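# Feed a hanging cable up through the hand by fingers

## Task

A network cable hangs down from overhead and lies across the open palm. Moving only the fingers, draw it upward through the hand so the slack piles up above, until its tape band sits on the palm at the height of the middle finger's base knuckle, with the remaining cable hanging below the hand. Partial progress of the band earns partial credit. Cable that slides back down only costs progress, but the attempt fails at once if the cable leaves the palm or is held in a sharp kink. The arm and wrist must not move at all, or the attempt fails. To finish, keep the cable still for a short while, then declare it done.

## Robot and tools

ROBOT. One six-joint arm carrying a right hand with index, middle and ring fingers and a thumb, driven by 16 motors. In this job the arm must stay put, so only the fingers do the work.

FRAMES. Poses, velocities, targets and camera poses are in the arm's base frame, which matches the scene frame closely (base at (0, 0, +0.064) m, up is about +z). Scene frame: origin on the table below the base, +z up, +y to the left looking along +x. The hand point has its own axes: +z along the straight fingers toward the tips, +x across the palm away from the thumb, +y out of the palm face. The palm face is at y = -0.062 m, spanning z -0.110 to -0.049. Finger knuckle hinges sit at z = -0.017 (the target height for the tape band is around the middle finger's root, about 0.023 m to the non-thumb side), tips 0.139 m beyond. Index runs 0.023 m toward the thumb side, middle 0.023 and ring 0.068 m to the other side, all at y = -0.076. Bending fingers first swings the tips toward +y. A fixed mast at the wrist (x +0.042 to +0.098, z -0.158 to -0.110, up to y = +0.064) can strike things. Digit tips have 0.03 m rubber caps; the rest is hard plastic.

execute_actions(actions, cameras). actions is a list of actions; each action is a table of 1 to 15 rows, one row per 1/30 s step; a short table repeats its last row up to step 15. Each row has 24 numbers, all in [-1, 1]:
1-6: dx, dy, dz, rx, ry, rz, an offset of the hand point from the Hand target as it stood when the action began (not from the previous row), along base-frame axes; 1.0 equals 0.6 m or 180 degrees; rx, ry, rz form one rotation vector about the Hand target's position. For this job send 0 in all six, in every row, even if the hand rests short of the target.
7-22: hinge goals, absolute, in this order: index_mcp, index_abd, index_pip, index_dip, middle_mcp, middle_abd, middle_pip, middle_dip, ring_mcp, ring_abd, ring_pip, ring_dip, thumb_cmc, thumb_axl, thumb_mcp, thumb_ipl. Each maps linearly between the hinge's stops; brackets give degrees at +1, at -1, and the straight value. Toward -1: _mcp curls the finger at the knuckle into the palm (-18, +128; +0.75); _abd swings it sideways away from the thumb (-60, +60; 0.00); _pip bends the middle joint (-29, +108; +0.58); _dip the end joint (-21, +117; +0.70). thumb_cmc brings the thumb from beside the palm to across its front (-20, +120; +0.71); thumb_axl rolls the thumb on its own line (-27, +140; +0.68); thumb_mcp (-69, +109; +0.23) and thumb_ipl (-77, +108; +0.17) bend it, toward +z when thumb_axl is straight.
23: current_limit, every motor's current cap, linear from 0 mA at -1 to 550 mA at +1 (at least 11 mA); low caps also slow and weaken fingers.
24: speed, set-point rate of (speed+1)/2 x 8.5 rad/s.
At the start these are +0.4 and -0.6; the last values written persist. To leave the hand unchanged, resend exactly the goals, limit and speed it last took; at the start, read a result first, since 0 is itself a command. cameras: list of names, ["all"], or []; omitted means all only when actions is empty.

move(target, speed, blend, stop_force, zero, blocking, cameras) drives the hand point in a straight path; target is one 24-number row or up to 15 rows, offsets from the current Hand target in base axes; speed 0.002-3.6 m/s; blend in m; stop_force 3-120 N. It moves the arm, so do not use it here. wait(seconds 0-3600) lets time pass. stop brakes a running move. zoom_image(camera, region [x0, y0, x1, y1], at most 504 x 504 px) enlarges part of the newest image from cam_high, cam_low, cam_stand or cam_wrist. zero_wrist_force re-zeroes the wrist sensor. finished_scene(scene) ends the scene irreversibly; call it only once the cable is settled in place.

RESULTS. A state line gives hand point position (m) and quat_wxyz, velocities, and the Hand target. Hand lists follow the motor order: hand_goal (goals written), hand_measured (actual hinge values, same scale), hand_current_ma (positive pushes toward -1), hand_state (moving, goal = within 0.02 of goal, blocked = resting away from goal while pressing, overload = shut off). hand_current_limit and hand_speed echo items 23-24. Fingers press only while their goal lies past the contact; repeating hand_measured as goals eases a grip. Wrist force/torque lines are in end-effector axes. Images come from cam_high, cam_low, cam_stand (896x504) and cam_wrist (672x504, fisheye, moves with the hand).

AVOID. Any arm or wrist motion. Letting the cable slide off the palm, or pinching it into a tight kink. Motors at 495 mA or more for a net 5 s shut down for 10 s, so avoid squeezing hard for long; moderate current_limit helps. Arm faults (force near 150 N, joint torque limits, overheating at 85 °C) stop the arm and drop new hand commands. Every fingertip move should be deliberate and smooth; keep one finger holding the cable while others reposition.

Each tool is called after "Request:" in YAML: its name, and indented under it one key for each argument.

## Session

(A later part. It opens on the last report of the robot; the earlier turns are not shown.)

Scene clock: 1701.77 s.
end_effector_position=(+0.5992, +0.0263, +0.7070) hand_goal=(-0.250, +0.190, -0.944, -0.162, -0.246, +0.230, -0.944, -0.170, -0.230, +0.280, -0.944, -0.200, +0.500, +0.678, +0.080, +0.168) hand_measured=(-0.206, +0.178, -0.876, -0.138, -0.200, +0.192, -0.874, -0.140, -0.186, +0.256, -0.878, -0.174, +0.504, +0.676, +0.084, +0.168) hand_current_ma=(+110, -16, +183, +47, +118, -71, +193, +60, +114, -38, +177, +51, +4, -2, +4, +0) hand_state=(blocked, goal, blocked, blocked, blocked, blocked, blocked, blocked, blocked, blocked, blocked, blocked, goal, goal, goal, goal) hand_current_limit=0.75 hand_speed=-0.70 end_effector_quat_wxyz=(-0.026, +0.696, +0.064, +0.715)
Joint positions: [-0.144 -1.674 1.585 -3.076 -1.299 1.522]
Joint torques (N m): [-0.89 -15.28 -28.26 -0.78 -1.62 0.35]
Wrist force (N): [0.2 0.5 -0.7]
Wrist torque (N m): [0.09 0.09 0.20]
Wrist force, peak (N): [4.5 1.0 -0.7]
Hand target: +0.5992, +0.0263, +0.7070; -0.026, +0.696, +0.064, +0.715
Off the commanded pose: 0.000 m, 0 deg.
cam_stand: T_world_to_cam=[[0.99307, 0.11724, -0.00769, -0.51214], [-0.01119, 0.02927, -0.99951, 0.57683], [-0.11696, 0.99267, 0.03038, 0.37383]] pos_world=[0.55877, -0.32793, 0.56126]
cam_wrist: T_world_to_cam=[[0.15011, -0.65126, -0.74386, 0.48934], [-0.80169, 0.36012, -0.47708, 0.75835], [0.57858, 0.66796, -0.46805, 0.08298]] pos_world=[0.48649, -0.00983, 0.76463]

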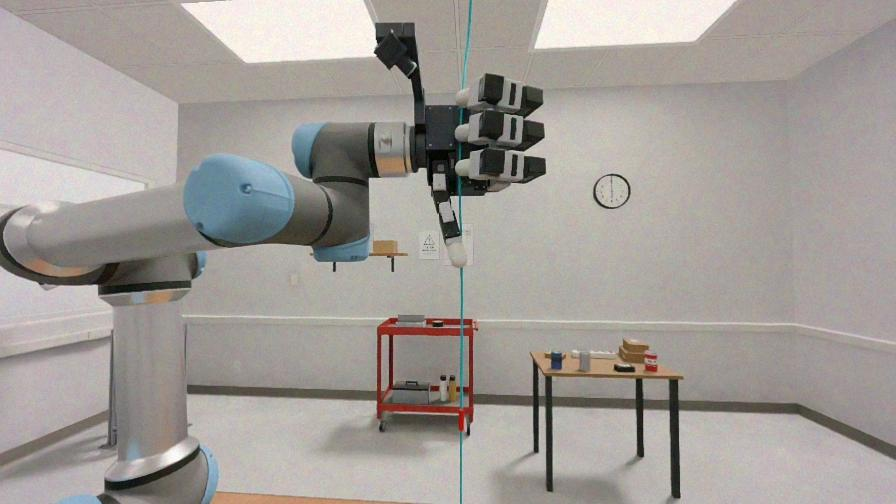

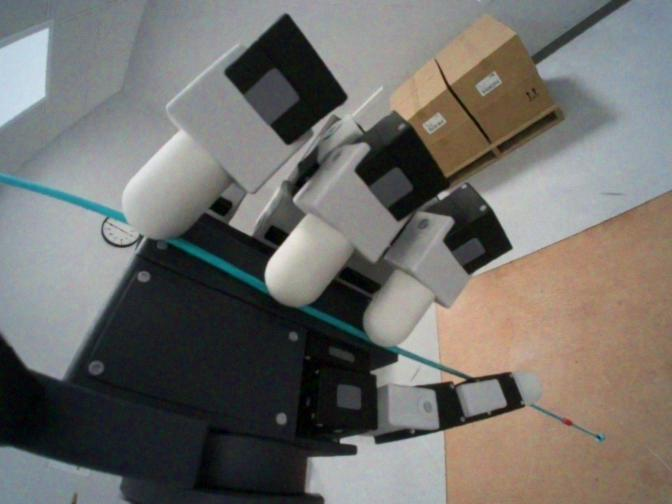

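Request:
execute_actions:
  actions:
    - [[0,0,0,0,0,0,-0.251,0.19,-0.945,-0.163,-0.247,0.23,-0.945,-0.171,-0.08,-0.1,-0.74,0.09,0.5,0.678,0.079,0.168,0.75,-0.4]]
    - [[0,0,0,0,0,0,-0.251,0.19,-0.945,-0.163,-0.247,0.23,-0.945,-0.171,-0.09,-0.55,-0.77,0.1,0.5,0.678,0.079,0.168,0.75,-0.4]]
    - [[0,0,0,0,0,0,-0.251,0.19,-0.945,-0.163,-0.247,0.23,-0.945,-0.171,-0.289,-0.55,-0.94,-0.082,0.5,0.678,0.079,0.168,0.75,-0.6]]
    - [[0,0,0,0,0,0,-0.251,0.19,-0.945,-0.163,-0.247,0.23,-0.945,-0.171,-0.289,-0.55,-0.94,-0.082,0.5,0.678,0.079,0.168,0.75,-0.65]]
    - [[0,0,0,0,0,0,-0.1,-0.0,-0.74,0.11,-0.247,0.23,-0.945,-0.171,-0.289,-0.55,-0.94,-0.082,0.5,0.678,0.079,0.168,0.75,-0.4]]
    - [[0,0,0,0,0,0,-0.125,-0.55,-0.77,0.15,-0.247,0.23,-0.945,-0.171,-0.289,-0.55,-0.94,-0.082,0.5,0.678,0.079,0.168,0.75,-0.4]]
  cameras: ["cam_stand","cam_wrist"]

Request:
zoom_image:
  camera: "cam_stand"
  region: [410, 50, 570, 230]

Request:
zoom_image:
  camera: "cam_wrist"
  region: [120, 180, 480, 420]

Scene clock: 1719.33 s.
end_effector_position=(+0.5992, +0.0263, +0.7070) hand_goal=(-0.124, -0.550, -0.770, +0.150, -0.246, +0.230, -0.944, -0.170, -0.288, -0.550, -0.940, -0.082, +0.500, +0.678, +0.080, +0.168) hand_measured=(-0.118, -0.412, -0.768, +0.148, -0.202, +0.188, -0.874, -0.142, -0.254, -0.548, -0.918, -0.064, +0.504, +0.676, +0.084, +0.168) hand_current_ma=(+6, +406, +2, -2, +115, -78, +193, +57, +79, +2, +39, +30, +4, -2, +4, +0) hand_state=(goal, blocked, goal, goal, blocked, blocked, blocked, blocked, blocked, goal, blocked, goal, goal, goal, goal, goal) hand_current_limit=0.75 hand_speed=-0.40 end_effector_quat_wxyz=(-0.026, +0.696, +0.064, +0.715)
Joint positions: [-0.144 -1.674 1.585 -3.076 -1.299 1.522]
Joint torques (N m): [-1.01 -14.88 -28.95 -0.65 -1.35 0.51]
Wrist force (N): [0.3 0.5 -0.5]
Wrist torque (N m): [0.07 0.07 0.21]
Wrist force, peak (N): [0.6 0.6 -0.7]
Hand target: +0.5992, +0.0263, +0.7070; -0.026, +0.696, +0.064, +0.715
Off the commanded pose: 0.000 m, 0 deg.
cam_stand: T_world_to_cam=[[0.99307, 0.11724, -0.00769, -0.51214], [-0.01119, 0.02927, -0.99951, 0.57683], [-0.11696, 0.99267, 0.03038, 0.37383]] pos_world=[0.55877, -0.32793, 0.56126]
cam_wrist: T_world_to_cam=[[0.15011, -0.65126, -0.74386, 0.48934], [-0.80169, 0.36012, -0.47708, 0.75835], [0.57858, 0.66796, -0.46805, 0.08298]] pos_world=[0.48649, -0.00983, 0.76463]

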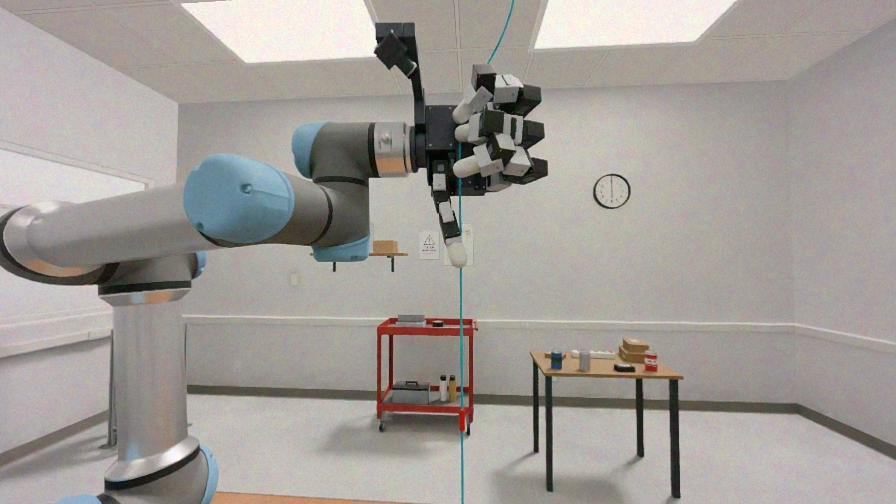

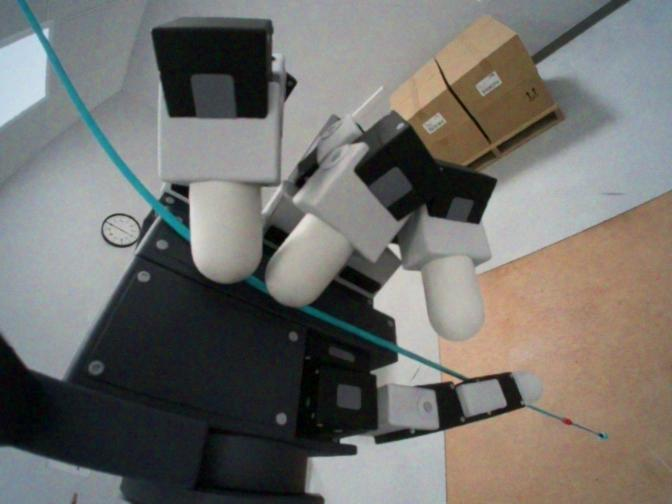

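Scaled by 2.800 from the camera's image (finer frame: 1280x720).

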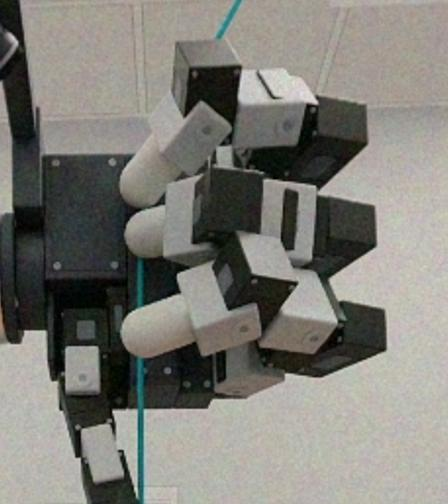

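Scaled by 1.400 from the camera's image (finer frame: 960x720).

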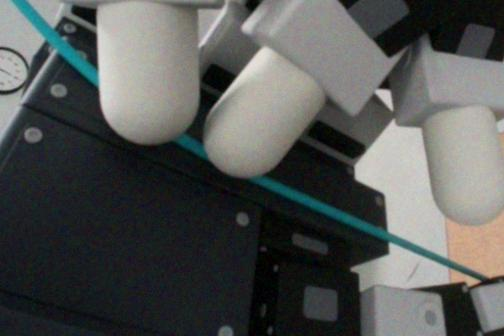

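Request:
execute_actions:
  actions:
    - [[0,0,0,0,0,0,-0.11,-0.38,-0.77,0.13,-0.247,0.23,-0.945,-0.171,-0.289,-0.55,-0.94,-0.082,0.5,0.678,0.079,0.168,0.75,-0.5]]
    - [[0,0,0,0,0,0,-0.291,-0.38,-0.94,-0.078,-0.247,0.23,-0.945,-0.171,-0.289,-0.55,-0.94,-0.082,0.5,0.678,0.079,0.168,0.75,-0.6]]
    - [[0,0,0,0,0,0,-0.291,-0.38,-0.94,-0.078,-0.247,0.23,-0.945,-0.171,-0.289,-0.55,-0.94,-0.082,0.5,0.678,0.079,0.168,0.75,-0.65]]
    - [[0,0,0,0,0,0,-0.291,-0.38,-0.94,-0.078,-0.1,0.0,-0.74,0.12,-0.289,-0.55,-0.94,-0.082,0.5,0.678,0.079,0.168,0.75,-0.4]]
    - [[0,0,0,0,0,0,-0.291,-0.38,-0.94,-0.078,-0.117,-0.55,-0.77,0.138,-0.289,-0.55,-0.94,-0.082,0.5,0.678,0.079,0.168,0.75,-0.4]]
  cameras: ["cam_stand","cam_wrist"]

Request:
zoom_image:
  camera: "cam_stand"
  region: [410, 50, 570, 230]

Request:
zoom_image:
  camera: "cam_wrist"
  region: [120, 180, 480, 420]

Scene clock: 1733.40 s.
end_effector_position=(+0.5992, +0.0263, +0.7070) hand_goal=(-0.290, -0.380, -0.940, -0.078, -0.116, -0.550, -0.770, +0.138, -0.288, -0.550, -0.940, -0.082, +0.500, +0.678, +0.080, +0.168) hand_measured=(-0.254, -0.378, -0.896, -0.038, -0.114, -0.544, -0.768, +0.136, -0.254, -0.548, -0.918, -0.064, +0.504, +0.676, +0.084, +0.168) hand_current_ma=(+85, +2, +103, +93, +2, +5, +1, -2, +79, +2, +39, +30, +4, -2, +4, +0) hand_state=(blocked, goal, blocked, blocked, goal, goal, goal, goal, blocked, goal, blocked, goal, goal, goal, goal, goal) hand_current_limit=0.75 hand_speed=-0.40 end_effector_quat_wxyz=(-0.026, +0.696, +0.064, +0.715)
Joint positions: [-0.144 -1.674 1.585 -3.076 -1.299 1.522]
Joint torques (N m): [-0.94 -14.85 -29.82 -0.56 -1.21 0.37]
Wrist force (N): [0.1 0.4 -0.4]
Wrist torque (N m): [0.07 0.10 0.19]
Wrist force, peak (N): [0.7 0.7 -0.6]
Hand target: +0.5992, +0.0263, +0.7070; -0.026, +0.696, +0.064, +0.715
Off the commanded pose: 0.000 m, 0 deg.
cam_stand: T_world_to_cam=[[0.99307, 0.11724, -0.00769, -0.51214], [-0.01119, 0.02927, -0.99951, 0.57683], [-0.11696, 0.99267, 0.03038, 0.37383]] pos_world=[0.55877, -0.32793, 0.56126]
cam_wrist: T_world_to_cam=[[0.15011, -0.65126, -0.74386, 0.48934], [-0.80169, 0.36012, -0.47708, 0.75835], [0.57858, 0.66796, -0.46805, 0.08298]] pos_world=[0.48649, -0.00983, 0.76463]

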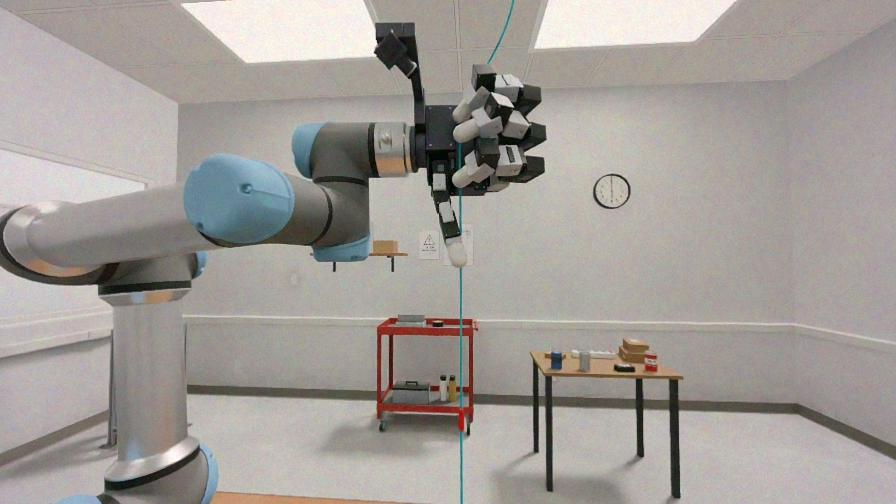

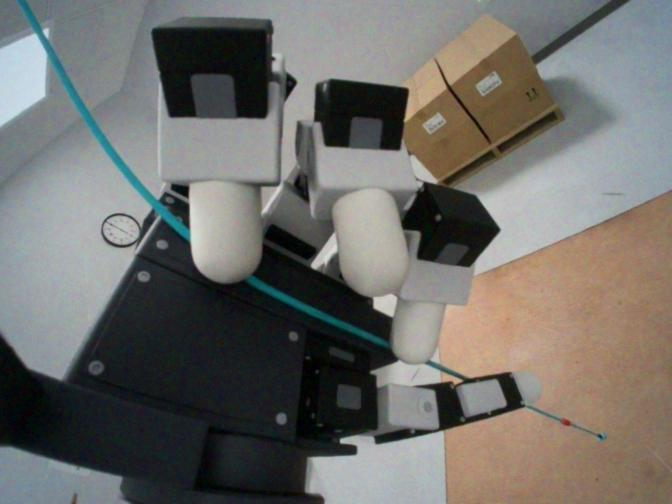

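Scaled by 2.800 from the camera's image (finer frame: 1280x720).

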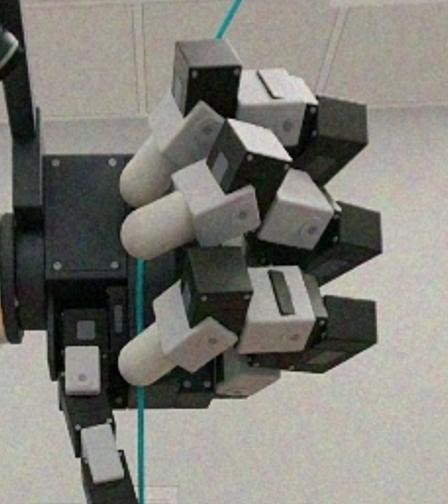

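Scaled by 1.400 from the camera's image (finer frame: 960x720).

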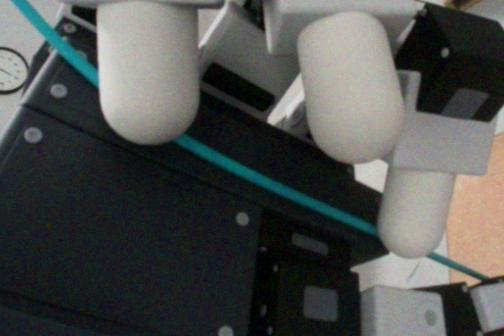

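Request:
execute_actions:
  actions:
    - [[0,0,0,0,0,0,-0.291,-0.38,-0.94,-0.078,-0.317,-0.55,-0.94,-0.027,-0.289,-0.55,-0.94,-0.082,0.5,0.678,0.079,0.168,0.75,-0.6]]
    - [[0,0,0,0,0,0,-0.291,-0.38,-0.94,-0.078,-0.317,-0.55,-0.94,-0.027,-0.289,-0.55,-0.94,-0.082,0.5,0.678,0.079,0.168,0.75,-0.65]]
    - [[0,0,0,0,0,0,-0.291,-0.38,-0.94,-0.078,-0.317,-0.55,-0.94,-0.027,-0.115,-0.55,-0.75,0.13,0.5,0.678,0.079,0.168,0.75,-0.4]]
    - [[0,0,0,0,0,0,-0.291,-0.38,-0.94,-0.078,-0.317,-0.55,-0.94,-0.027,-0.063,-0.55,-0.77,0.062,0.5,0.678,0.079,0.168,0.75,-0.4]]
    - [[0,0,0,0,0,0,-0.291,-0.38,-0.94,-0.078,-0.317,-0.55,-0.94,-0.027,-0.256,-0.55,-0.94,-0.146,0.5,0.678,0.079,0.168,0.75,-0.6]]
    - [[0,0,0,0,0,0,-0.291,-0.38,-0.94,-0.078,-0.317,-0.55,-0.94,-0.027,-0.256,-0.55,-0.94,-0.146,0.5,0.678,0.079,0.168,0.75,-0.65]]
  cameras: ["cam_stand","cam_wrist"]

Request:
zoom_image:
  camera: "cam_stand"
  region: [410, 50, 570, 230]

Request:
zoom_image:
  camera: "cam_wrist"
  region: [120, 180, 480, 420]

Scene clock: 1748.57 s.
end_effector_position=(+0.5992, +0.0263, +0.7070) hand_goal=(-0.290, -0.380, -0.940, -0.078, -0.316, -0.550, -0.940, -0.026, -0.256, -0.550, -0.940, -0.146, +0.500, +0.678, +0.080, +0.168) hand_measured=(-0.254, -0.378, -0.896, -0.038, -0.276, -0.548, -0.916, -0.012, -0.228, -0.552, -0.918, -0.120, +0.504, +0.676, +0.084, +0.168) hand_current_ma=(+85, +2, +103, +93, +96, +1, +47, +23, +60, -2, +39, +48, +4, -2, +4, +0) hand_state=(blocked, goal, blocked, blocked, blocked, goal, blocked, goal, blocked, goal, blocked, blocked, goal, goal, goal, goal) hand_current_limit=0.75 hand_speed=-0.65 end_effector_quat_wxyz=(-0.026, +0.696, +0.064, +0.715)
Joint positions: [-0.144 -1.674 1.585 -3.076 -1.299 1.522]
Joint torques (N m): [-1.29 -14.9 -29.84 -0.43 -1.22 0.46]
Wrist force (N): [0.3 0.5 -0.6]
Wrist torque (N m): [0.07 0.10 0.19]
Wrist force, peak (N): [0.8 0.6 -0.6]
Hand target: +0.5992, +0.0263, +0.7070; -0.026, +0.696, +0.064, +0.715
Off the commanded pose: 0.000 m, 0 deg.
cam_stand: T_world_to_cam=[[0.99307, 0.11724, -0.00769, -0.51214], [-0.01119, 0.02927, -0.99951, 0.57683], [-0.11696, 0.99267, 0.03038, 0.37383]] pos_world=[0.55877, -0.32793, 0.56126]
cam_wrist: T_world_to_cam=[[0.15011, -0.65126, -0.74386, 0.48934], [-0.80169, 0.36012, -0.47708, 0.75835], [0.57858, 0.66796, -0.46805, 0.08298]] pos_world=[0.48649, -0.00983, 0.76463]

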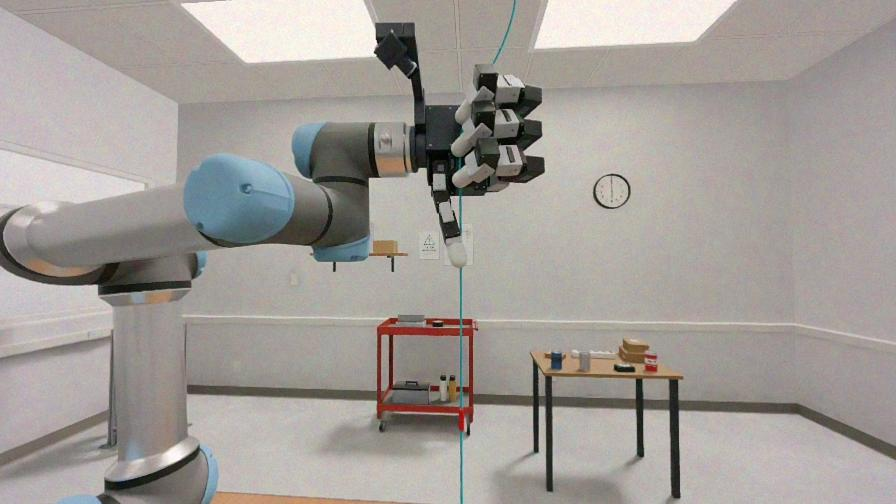

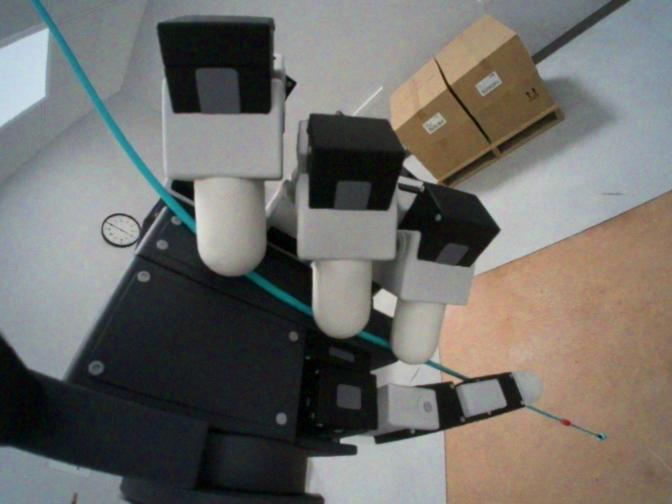

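Scaled by 2.800 from the camera's image (finer frame: 1280x720).

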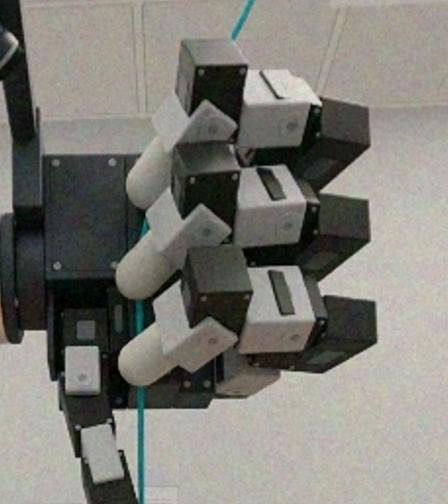

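Scaled by 1.400 from the camera's image (finer frame: 960x720).

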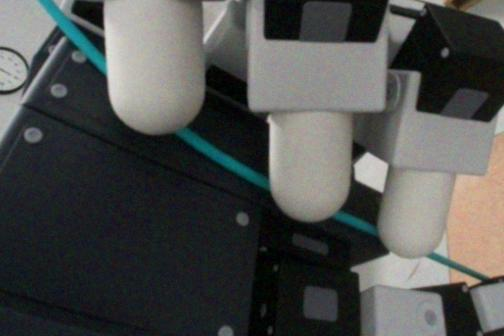

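Request:
execute_actions:
  actions:
    - [[0,0,0,0,0,0,-0.291,0.31,-0.94,-0.078,-0.303,0.22,-0.94,-0.055,-0.228,0.28,-0.94,-0.201,0.5,0.678,0.079,0.168,0.75,-0.7]]
    - [[0,0,0,0,0,0,-0.291,0.31,-0.94,-0.078,-0.303,0.22,-0.94,-0.055,-0.228,0.28,-0.94,-0.201,0.5,0.678,0.079,0.168,0.75,-0.7]]
  cameras: ["cam_stand","cam_wrist"]

Request:
zoom_image:
  camera: "cam_stand"
  region: [410, 50, 570, 230]

Request:
zoom_image:
  camera: "cam_wrist"
  region: [120, 180, 480, 420]

Scene clock: 1756.10 s.
end_effector_position=(+0.5992, +0.0263, +0.7070) hand_goal=(-0.290, +0.310, -0.940, -0.078, -0.302, +0.220, -0.940, -0.054, -0.228, +0.280, -0.940, -0.200, +0.500, +0.678, +0.080, +0.168) hand_measured=(-0.266, +0.296, -0.876, -0.048, -0.268, +0.198, -0.876, -0.030, -0.208, +0.272, -0.896, -0.178, +0.504, +0.676, +0.084, +0.168) hand_current_ma=(+50, -17, +169, +61, +76, -34, +171, +46, +39, -8, +101, +38, +4, -2, +4, +0) hand_state=(blocked, goal, blocked, blocked, blocked, blocked, blocked, blocked, blocked, goal, blocked, blocked, goal, goal, goal, goal) hand_current_limit=0.75 hand_speed=-0.70 end_effector_quat_wxyz=(-0.026, +0.696, +0.064, +0.715)
Joint positions: [-0.144 -1.674 1.585 -3.076 -1.299 1.522]
Joint torques (N m): [-1.25 -14.34 -30.2 -0.29 -1.19 0.47]
Wrist force (N): [0.3 0.5 -0.5]
Wrist torque (N m): [0.08 0.09 0.21]
Wrist force, peak (N): [0.7 0.7 -0.6]
Hand target: +0.5992, +0.0263, +0.7070; -0.026, +0.696, +0.064, +0.715
Off the commanded pose: 0.000 m, 0 deg.
cam_stand: T_world_to_cam=[[0.99307, 0.11724, -0.00769, -0.51214], [-0.01119, 0.02927, -0.99951, 0.57683], [-0.11696, 0.99267, 0.03038, 0.37383]] pos_world=[0.55877, -0.32793, 0.56126]
cam_wrist: T_world_to_cam=[[0.15011, -0.65126, -0.74386, 0.48934], [-0.80169, 0.36012, -0.47708, 0.75835], [0.57858, 0.66796, -0.46805, 0.08298]] pos_world=[0.48649, -0.00983, 0.76463]

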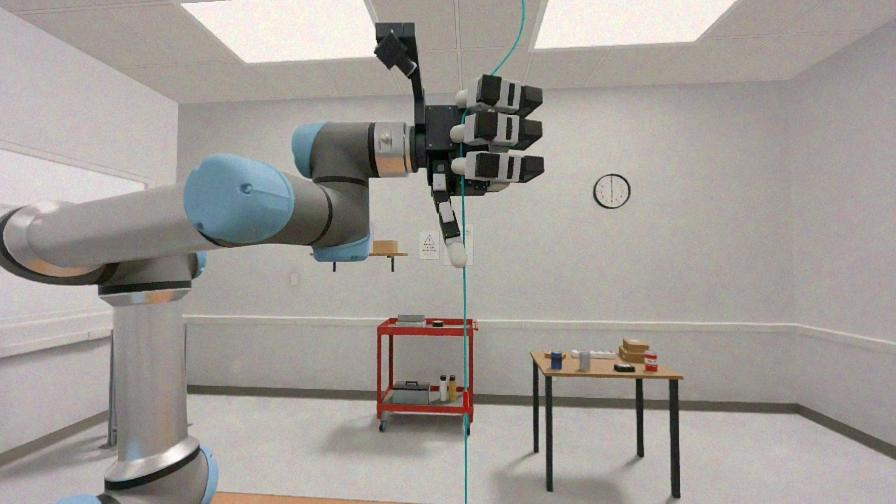

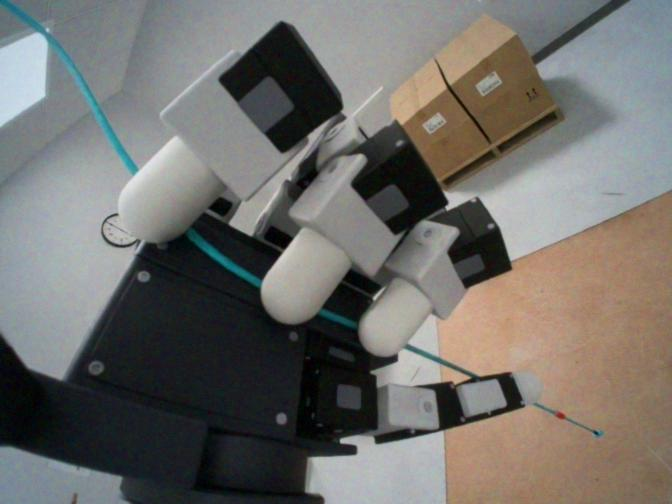

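Scaled by 2.800 from the camera's image (finer frame: 1280x720).

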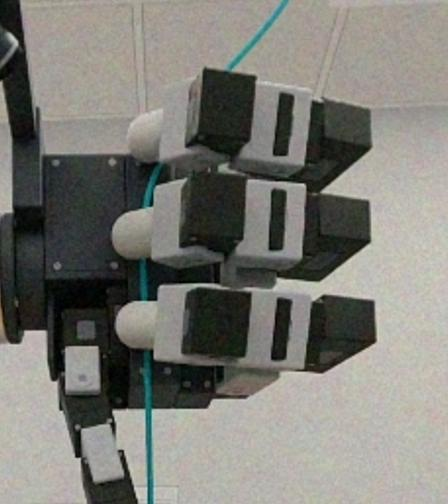

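Scaled by 1.400 from the camera's image (finer frame: 960x720).

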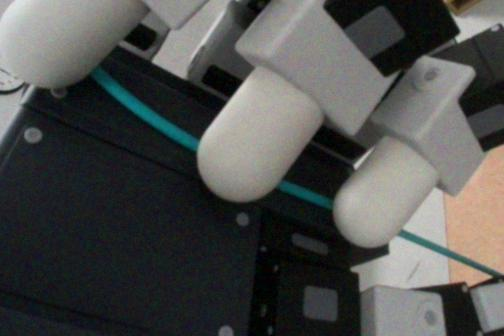

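Request:
execute_actions:
  actions:
    - [[0,0,0,0,0,0,-0.291,0.31,-0.94,-0.078,-0.303,0.22,-0.94,-0.055,-0.1,0.1,-0.72,0.12,0.5,0.678,0.079,0.168,0.75,-0.4]]
    - [[0,0,0,0,0,0,-0.291,0.31,-0.94,-0.078,-0.303,0.22,-0.94,-0.055,-0.02,-0.55,-0.76,0.0,0.5,0.678,0.079,0.168,0.75,-0.4]]
    - [[0,0,0,0,0,0,-0.291,0.31,-0.94,-0.078,-0.303,0.22,-0.94,-0.055,-0.02,-0.55,-0.76,0.0,0.5,0.678,0.079,0.168,0.75,-0.4]]
  cameras: ["cam_stand","cam_wrist"]

Request:
zoom_image:
  camera: "cam_stand"
  region: [410, 50, 570, 230]

Request:
zoom_image:
  camera: "cam_stand"
  region: [400, 300, 560, 480]

Scene clock: 1773.67 s.
end_effector_position=(+0.5992, +0.0263, +0.7070) hand_goal=(-0.290, +0.310, -0.940, -0.078, -0.302, +0.220, -0.940, -0.054, -0.020, -0.550, -0.760, +0.000, +0.500, +0.678, +0.080, +0.168) hand_measured=(-0.266, +0.296, -0.876, -0.048, -0.268, +0.198, -0.876, -0.030, -0.022, -0.544, -0.758, +0.002, +0.504, +0.676, +0.084, +0.168) hand_current_ma=(+50, -17, +169, +61, +76, -34, +171, +44, -2, +5, +1, +2, +4, -2, +4, +0) hand_state=(blocked, goal, blocked, blocked, blocked, blocked, blocked, blocked, goal, goal, goal, goal, goal, goal, goal, goal) hand_current_limit=0.75 hand_speed=-0.40 end_effector_quat_wxyz=(-0.026, +0.696, +0.064, +0.715)
Joint positions: [-0.144 -1.674 1.585 -3.076 -1.299 1.522]
Joint torques (N m): [-1.26 -14.02 -30.81 -0.37 -0.86 0.52]
Wrist force (N): [0.4 0.4 -0.3]
Wrist torque (N m): [0.05 0.07 0.21]
Wrist force, peak (N): [0.7 0.7 -0.5]
Hand target: +0.5992, +0.0263, +0.7070; -0.026, +0.696, +0.064, +0.715
Off the commanded pose: 0.000 m, 0 deg.
cam_stand: T_world_to_cam=[[0.99307, 0.11724, -0.00769, -0.51214], [-0.01119, 0.02927, -0.99951, 0.57683], [-0.11696, 0.99267, 0.03038, 0.37383]] pos_world=[0.55877, -0.32793, 0.56126]
cam_wrist: T_world_to_cam=[[0.15011, -0.65126, -0.74386, 0.48934], [-0.80169, 0.36012, -0.47708, 0.75835], [0.57858, 0.66796, -0.46805, 0.08298]] pos_world=[0.48649, -0.00983, 0.76463]

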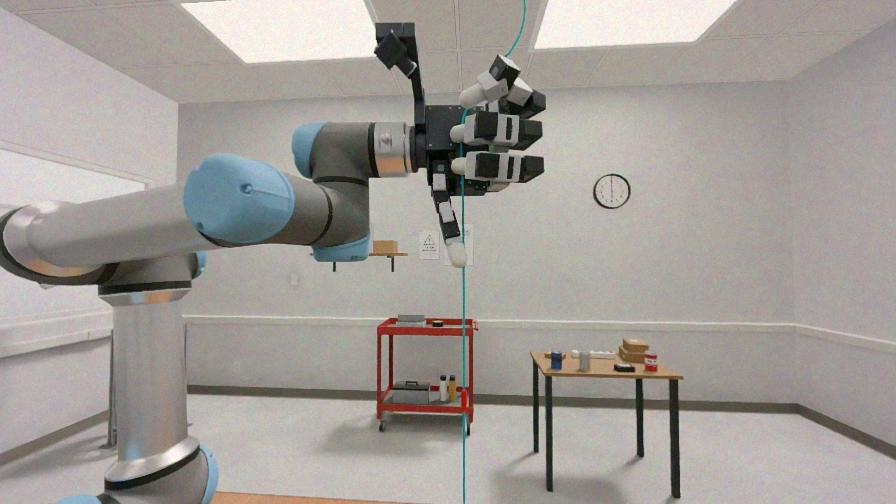

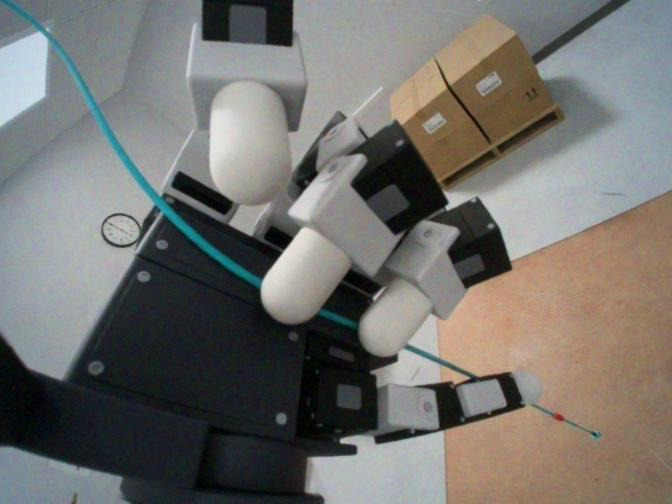

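Scaled by 2.800 from the camera's image (finer frame: 1280x720).

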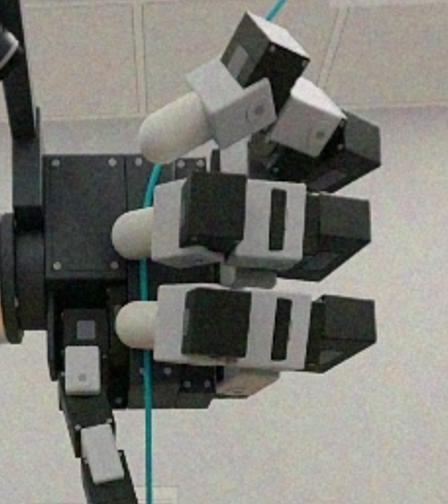

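Scaled by 2.800 from the camera's image (finer frame: 1280x720).

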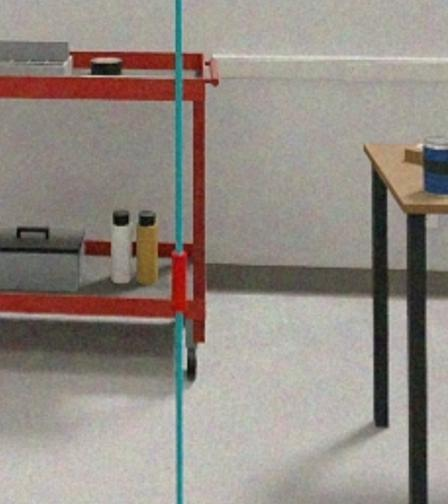

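Request:
execute_actions:
  actions:
    - [[0,0,0,0,0,0,-0.291,0.31,-0.94,-0.078,-0.303,0.22,-0.94,-0.055,-0.238,-0.55,-0.94,-0.184,0.5,0.678,0.079,0.168,0.75,-0.6]]
    - [[0,0,0,0,0,0,-0.291,0.31,-0.94,-0.078,-0.303,0.22,-0.94,-0.055,-0.238,-0.55,-0.94,-0.184,0.5,0.678,0.079,0.168,0.75,-0.65]]
    - [[0,0,0,0,0,0,-0.291,0.31,-0.94,-0.078,-0.17,0.0,-0.72,0.19,-0.238,-0.55,-0.94,-0.184,0.5,0.678,0.079,0.168,0.75,-0.4]]
    - [[0,0,0,0,0,0,-0.291,0.31,-0.94,-0.078,-0.09,-0.55,-0.77,0.1,-0.238,-0.55,-0.94,-0.184,0.5,0.678,0.079,0.168,0.75,-0.4]]
  cameras: ["cam_stand","cam_wrist"]

Request:
zoom_image:
  camera: "cam_stand"
  region: [410, 50, 570, 230]

Request:
zoom_image:
  camera: "cam_wrist"
  region: [120, 180, 480, 420]

Scene clock: 1784.80 s.
end_effector_position=(+0.5992, +0.0263, +0.7070) hand_goal=(-0.290, +0.310, -0.940, -0.078, -0.090, -0.550, -0.770, +0.100, -0.238, -0.550, -0.940, -0.184, +0.500, +0.678, +0.080, +0.168) hand_measured=(-0.266, +0.296, -0.876, -0.048, -0.092, -0.544, -0.768, +0.102, -0.198, -0.548, -0.918, -0.170, +0.504, +0.676, +0.084, +0.168) hand_current_ma=(+50, -17, +169, +60, -2, +5, +1, +2, +96, +1, +37, +21, +4, -2, +4, +0) hand_state=(blocked, goal, blocked, blocked, goal, goal, goal, goal, blocked, goal, blocked, goal, goal, goal, goal, goal) hand_current_limit=0.75 hand_speed=-0.40 end_effector_quat_wxyz=(-0.026, +0.696, +0.064, +0.715)
Joint positions: [-0.144 -1.674 1.585 -3.076 -1.299 1.522]
Joint torques (N m): [-1.99 -13.62 -31.96 -0.38 -0.79 0.62]
Wrist force (N): [0.4 0.4 -0.5]
Wrist torque (N m): [0.06 0.09 0.19]
Wrist force, peak (N): [0.6 0.9 -0.6]
Hand target: +0.5992, +0.0263, +0.7070; -0.026, +0.696, +0.064, +0.715
Off the commanded pose: 0.000 m, 0 deg.
cam_stand: T_world_to_cam=[[0.99307, 0.11724, -0.00769, -0.51214], [-0.01119, 0.02927, -0.99951, 0.57683], [-0.11696, 0.99267, 0.03038, 0.37383]] pos_world=[0.55877, -0.32793, 0.56126]
cam_wrist: T_world_to_cam=[[0.15011, -0.65126, -0.74386, 0.48934], [-0.80169, 0.36012, -0.47708, 0.75835], [0.57858, 0.66796, -0.46805, 0.08298]] pos_world=[0.48649, -0.00983, 0.76463]

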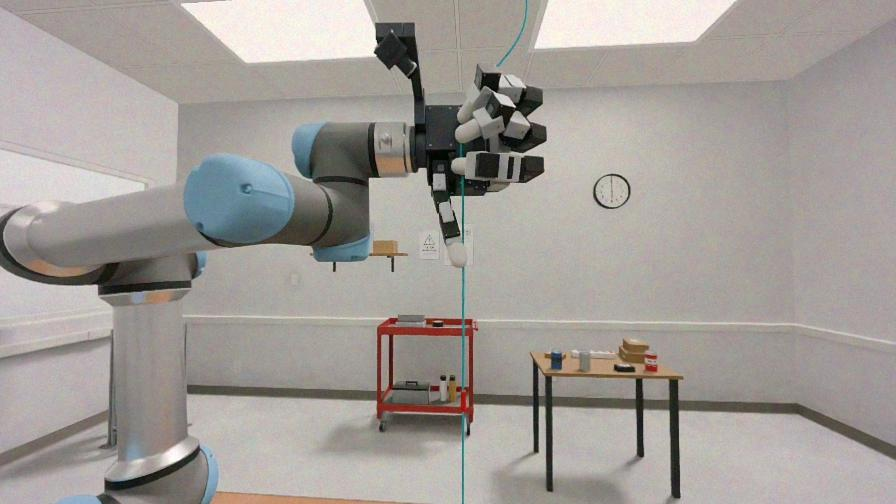

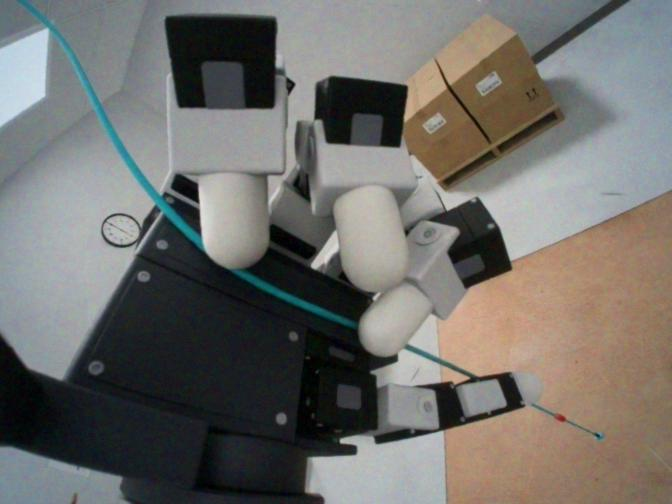

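Scaled by 2.800 from the camera's image (finer frame: 1280x720).

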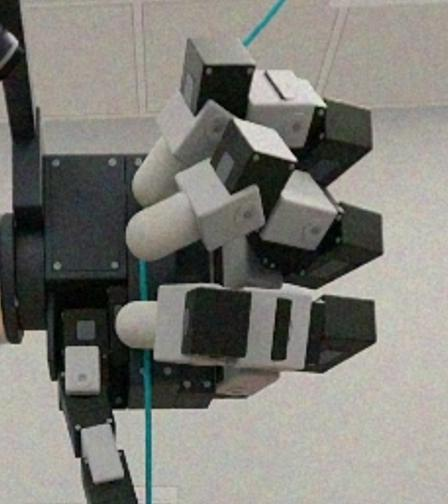

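Scaled by 1.400 from the camera's image (finer frame: 960x720).

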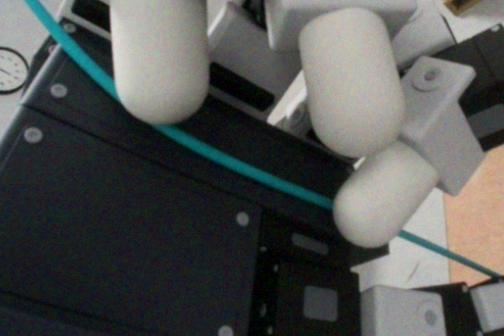

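Request:
execute_actions:
  actions:
    - [[0,0,0,0,0,0,-0.291,0.31,-0.94,-0.078,-0.297,-0.55,-0.94,-0.066,-0.238,-0.55,-0.94,-0.184,0.5,0.678,0.079,0.168,0.75,-0.6]]
    - [[0,0,0,0,0,0,-0.291,0.31,-0.94,-0.078,-0.297,-0.55,-0.94,-0.066,-0.238,-0.55,-0.94,-0.184,0.5,0.678,0.079,0.168,0.75,-0.65]]
    - [[0,0,0,0,0,0,-0.16,0.0,-0.72,0.18,-0.297,-0.55,-0.94,-0.066,-0.238,-0.55,-0.94,-0.184,0.5,0.678,0.079,0.168,0.75,-0.4]]
    - [[0,0,0,0,0,0,-0.09,-0.55,-0.77,0.105,-0.297,-0.55,-0.94,-0.066,-0.238,-0.55,-0.94,-0.184,0.5,0.678,0.079,0.168,0.75,-0.4]]
    - [[0,0,0,0,0,0,-0.291,-0.55,-0.94,-0.078,-0.297,-0.55,-0.94,-0.066,-0.238,-0.55,-0.94,-0.184,0.5,0.678,0.079,0.168,0.75,-0.6]]
    - [[0,0,0,0,0,0,-0.291,-0.55,-0.94,-0.078,-0.297,-0.55,-0.94,-0.066,-0.238,-0.55,-0.94,-0.184,0.5,0.678,0.079,0.168,0.75,-0.65]]
  cameras: ["cam_stand","cam_wrist"]

Request:
zoom_image:
  camera: "cam_stand"
  region: [410, 50, 570, 230]

Request:
zoom_image:
  camera: "cam_wrist"
  region: [120, 180, 480, 420]

Scene clock: 1799.83 s.
end_effector_position=(+0.5992, +0.0263, +0.7070) hand_goal=(-0.290, -0.550, -0.940, -0.078, -0.296, -0.550, -0.940, -0.066, -0.238, -0.550, -0.940, -0.184, +0.500, +0.678, +0.080, +0.168) hand_measured=(-0.256, -0.550, -0.916, -0.060, -0.256, -0.550, -0.916, -0.052, -0.198, -0.550, -0.918, -0.170, +0.504, +0.676, +0.084, +0.168) hand_current_ma=(+76, +0, +43, +32, +96, +0, +46, +22, +96, +0, +37, +21, +4, -2, +4, +0) hand_state=(blocked, goal, blocked, goal, blocked, goal, blocked, goal, blocked, goal, blocked, goal, goal, goal, goal, goal) hand_current_limit=0.75 hand_speed=-0.65 end_effector_quat_wxyz=(-0.026, +0.696, +0.064, +0.715)
Joint positions: [-0.144 -1.674 1.585 -3.076 -1.299 1.522]
Joint torques (N m): [-1.94 -13.7 -31.87 -0.65 -0.53 0.59]
Wrist force (N): [0.3 0.6 -0.4]
Wrist torque (N m): [0.08 0.09 0.20]
Wrist force, peak (N): [0.6 0.6 -0.6]
Hand target: +0.5992, +0.0263, +0.7070; -0.026, +0.696, +0.064, +0.715
Off the commanded pose: 0.000 m, 0 deg.
cam_stand: T_world_to_cam=[[0.99307, 0.11724, -0.00769, -0.51214], [-0.01119, 0.02927, -0.99951, 0.57683], [-0.11696, 0.99267, 0.03038, 0.37383]] pos_world=[0.55877, -0.32793, 0.56126]
cam_wrist: T_world_to_cam=[[0.15011, -0.65126, -0.74386, 0.48934], [-0.80169, 0.36012, -0.47708, 0.75835], [0.57858, 0.66796, -0.46805, 0.08298]] pos_world=[0.48649, -0.00983, 0.76463]

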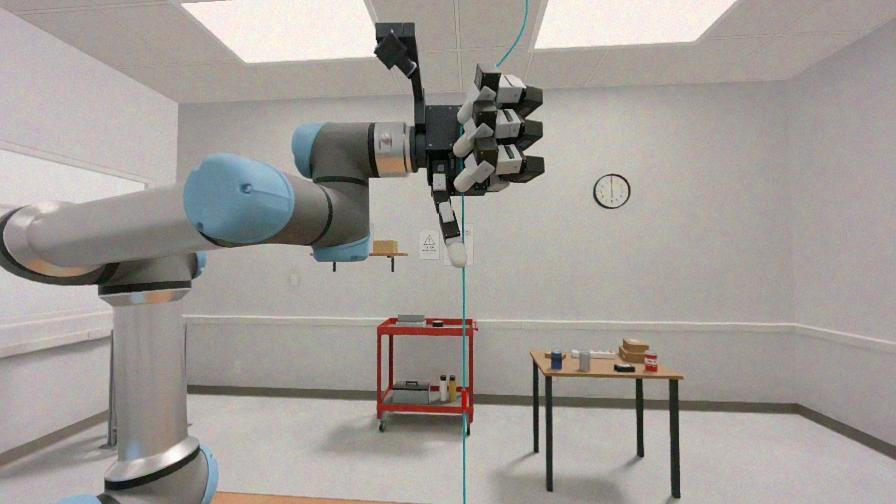

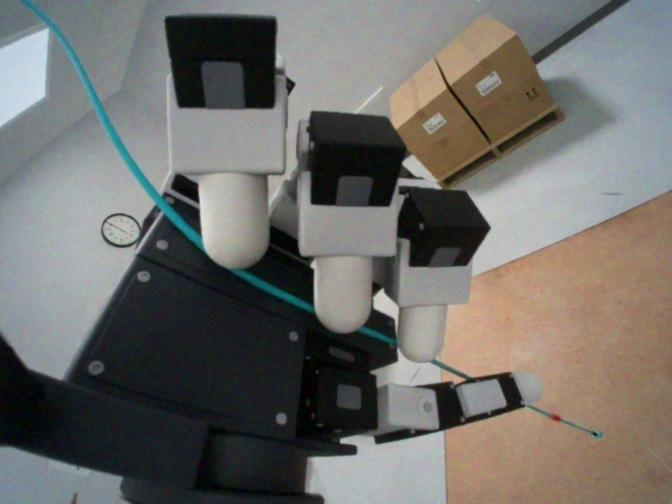

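Scaled by 2.800 from the camera's image (finer frame: 1280x720).

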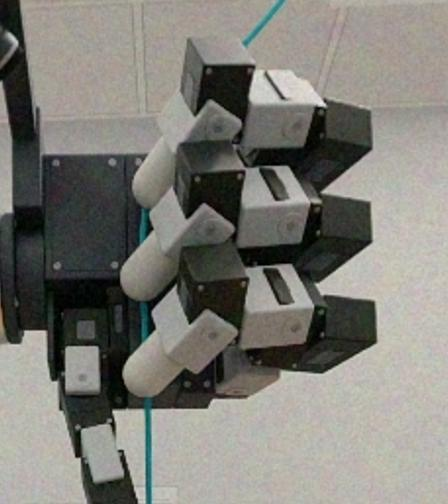

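Scaled by 1.400 from the camera's image (finer frame: 960x720).

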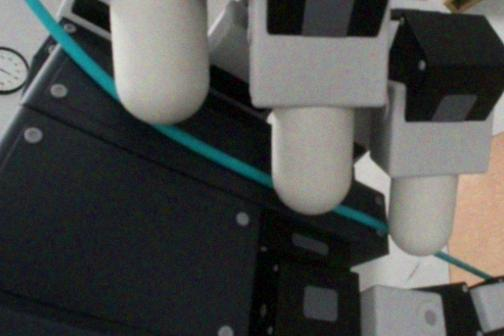

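Request:
execute_actions:
  actions:
    - [[0,0,0,0,0,0,-0.258,0.18,-0.94,-0.142,-0.26,0.23,-0.94,-0.14,-0.201,0.28,-0.94,-0.258,0.5,0.678,0.079,0.168,0.75,-0.7]]
    - [[0,0,0,0,0,0,-0.258,0.18,-0.94,-0.142,-0.26,0.23,-0.94,-0.14,-0.201,0.28,-0.94,-0.258,0.5,0.678,0.079,0.168,0.75,-0.7]]
  cameras: ["cam_stand","cam_wrist"]

Request:
zoom_image:
  camera: "cam_stand"
  region: [410, 50, 570, 230]

Request:
zoom_image:
  camera: "cam_wrist"
  region: [120, 180, 480, 420]

Scene clock: 1807.43 s.
end_effector_position=(+0.5992, +0.0263, +0.7070) hand_goal=(-0.258, +0.180, -0.940, -0.142, -0.260, +0.230, -0.940, -0.140, -0.200, +0.280, -0.940, -0.258, +0.500, +0.678, +0.080, +0.168) hand_measured=(-0.218, +0.162, -0.872, -0.110, -0.216, +0.184, -0.872, -0.108, -0.162, +0.264, -0.890, -0.240, +0.504, +0.676, +0.084, +0.168) hand_current_ma=(+97, -23, +187, +69, +109, -91, +182, +67, +89, -22, +123, +30, +4, -2, +4, +0) hand_state=(blocked, goal, blocked, blocked, blocked, blocked, blocked, blocked, blocked, goal, blocked, goal, goal, goal, goal, goal) hand_current_limit=0.75 hand_speed=-0.70 end_effector_quat_wxyz=(-0.026, +0.696, +0.064, +0.715)
Joint positions: [-0.144 -1.674 1.585 -3.076 -1.299 1.522]
Joint torques (N m): [-1.63 -13.72 -31.88 -0.72 -0.36 0.67]
Wrist force (N): [0.5 0.7 -0.5]
Wrist torque (N m): [0.09 0.08 0.21]
Wrist force, peak (N): [0.5 0.7 -0.6]
Hand target: +0.5992, +0.0263, +0.7070; -0.026, +0.696, +0.064, +0.715
Off the commanded pose: 0.000 m, 0 deg.
cam_stand: T_world_to_cam=[[0.99307, 0.11724, -0.00769, -0.51214], [-0.01119, 0.02927, -0.99951, 0.57683], [-0.11696, 0.99267, 0.03038, 0.37383]] pos_world=[0.55877, -0.32793, 0.56126]
cam_wrist: T_world_to_cam=[[0.15011, -0.65126, -0.74386, 0.48934], [-0.80169, 0.36012, -0.47708, 0.75835], [0.57858, 0.66796, -0.46805, 0.08298]] pos_world=[0.48649, -0.00983, 0.76463]

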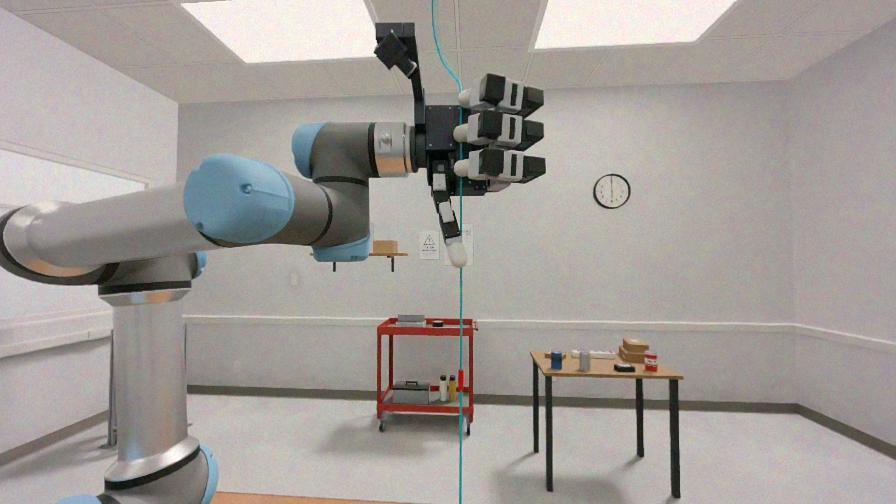

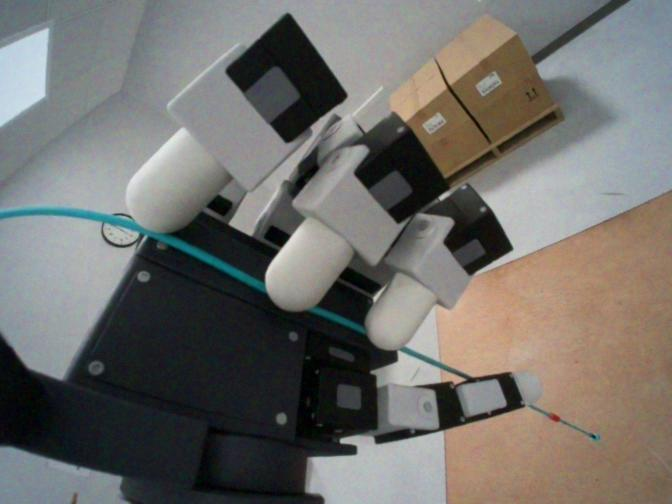

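Scaled by 2.800 from the camera's image (finer frame: 1280x720).

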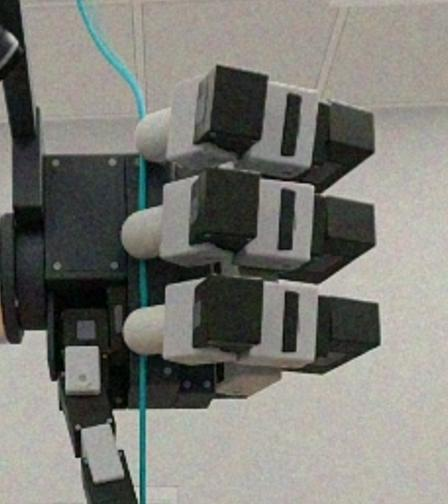

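Scaled by 1.400 from the camera's image (finer frame: 960x720).

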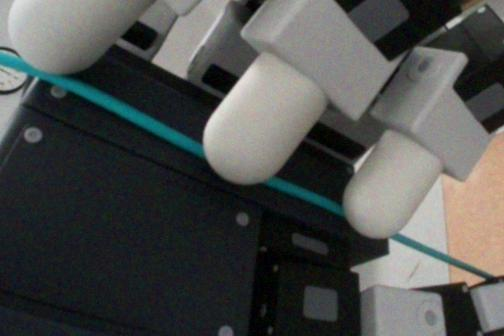

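Request:
execute_actions:
  actions:
    - [[0,0,0,0,0,0,-0.258,0.18,-0.94,-0.142,-0.26,0.23,-0.94,-0.14,-0.08,-0.2,-0.74,0.08,0.5,0.678,0.079,0.168,0.75,-0.4]]
    - [[0,0,0,0,0,0,-0.258,0.18,-0.94,-0.142,-0.26,0.23,-0.94,-0.14,-0.10,-0.55,-0.77,0.11,0.5,0.678,0.079,0.168,0.75,-0.4]]
  cameras: ["cam_stand", "cam_wrist"]

Request:
zoom_image:
  camera: "cam_stand"
  region: [410, 50, 570, 230]

Scene clock: 1827.13 s.
end_effector_position=(+0.5992, +0.0263, +0.7070) hand_goal=(-0.258, +0.180, -0.940, -0.142, -0.260, +0.230, -0.940, -0.140, -0.100, -0.550, -0.770, +0.110, +0.500, +0.678, +0.080, +0.168) hand_measured=(-0.218, +0.162, -0.872, -0.110, -0.216, +0.184, -0.872, -0.108, -0.098, -0.544, -0.768, +0.108, +0.504, +0.676, +0.084, +0.168) hand_current_ma=(+97, -23, +187, +69, +109, -91, +182, +67, +2, +5, +1, -2, +4, -2, +4, +0) hand_state=(blocked, goal, blocked, blocked, blocked, blocked, blocked, blocked, goal, goal, goal, goal, goal, goal, goal, goal) hand_current_limit=0.75 hand_speed=-0.40 end_effector_quat_wxyz=(-0.026, +0.696, +0.064, +0.715)
Joint positions: [-0.144 -1.674 1.585 -3.076 -1.299 1.522]
Joint torques (N m): [-1.54 -12.27 -33.15 -1.12 -0.1 0.5]
Wrist force (N): [0.3 0.8 -0.4]
Wrist torque (N m): [0.11 0.08 0.21]
Wrist force, peak (N): [0.6 0.7 -0.7]
Hand target: +0.5992, +0.0263, +0.7070; -0.026, +0.696, +0.064, +0.715
Off the commanded pose: 0.000 m, 0 deg.
cam_stand: T_world_to_cam=[[0.99307, 0.11724, -0.00769, -0.51214], [-0.01119, 0.02927, -0.99951, 0.57683], [-0.11696, 0.99267, 0.03038, 0.37383]] pos_world=[0.55877, -0.32793, 0.56126]
cam_wrist: T_world_to_cam=[[0.15011, -0.65126, -0.74386, 0.48934], [-0.80169, 0.36012, -0.47708, 0.75835], [0.57858, 0.66796, -0.46805, 0.08298]] pos_world=[0.48649, -0.00983, 0.76463]

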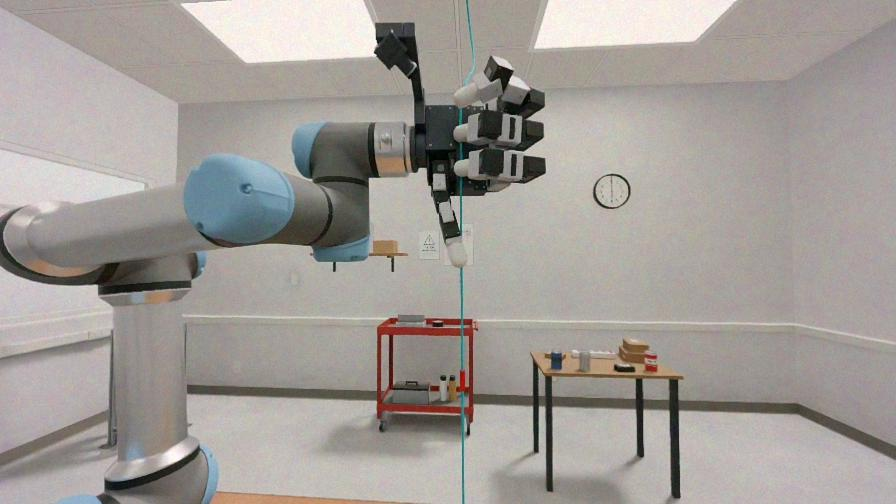

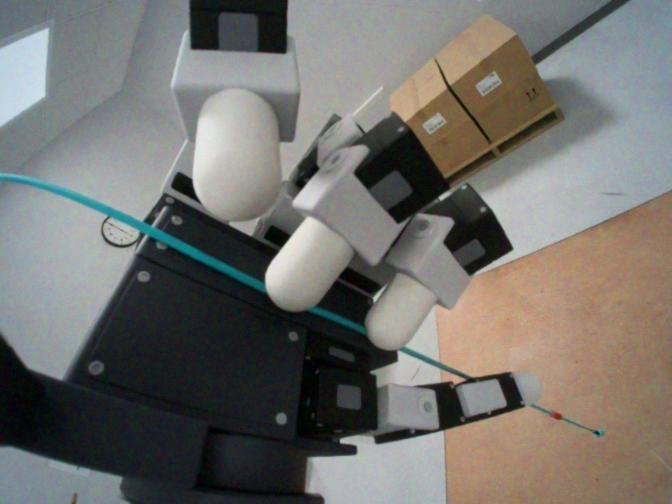

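Scaled by 2.800 from the camera's image (finer frame: 1280x720).

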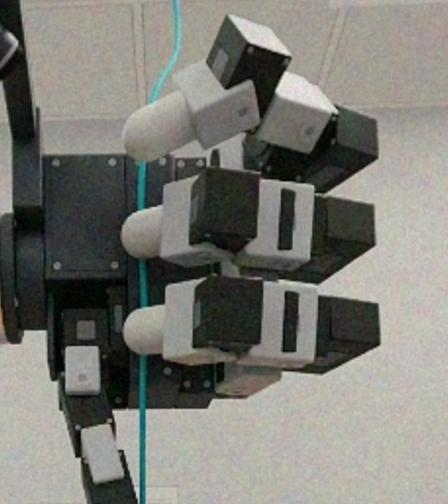

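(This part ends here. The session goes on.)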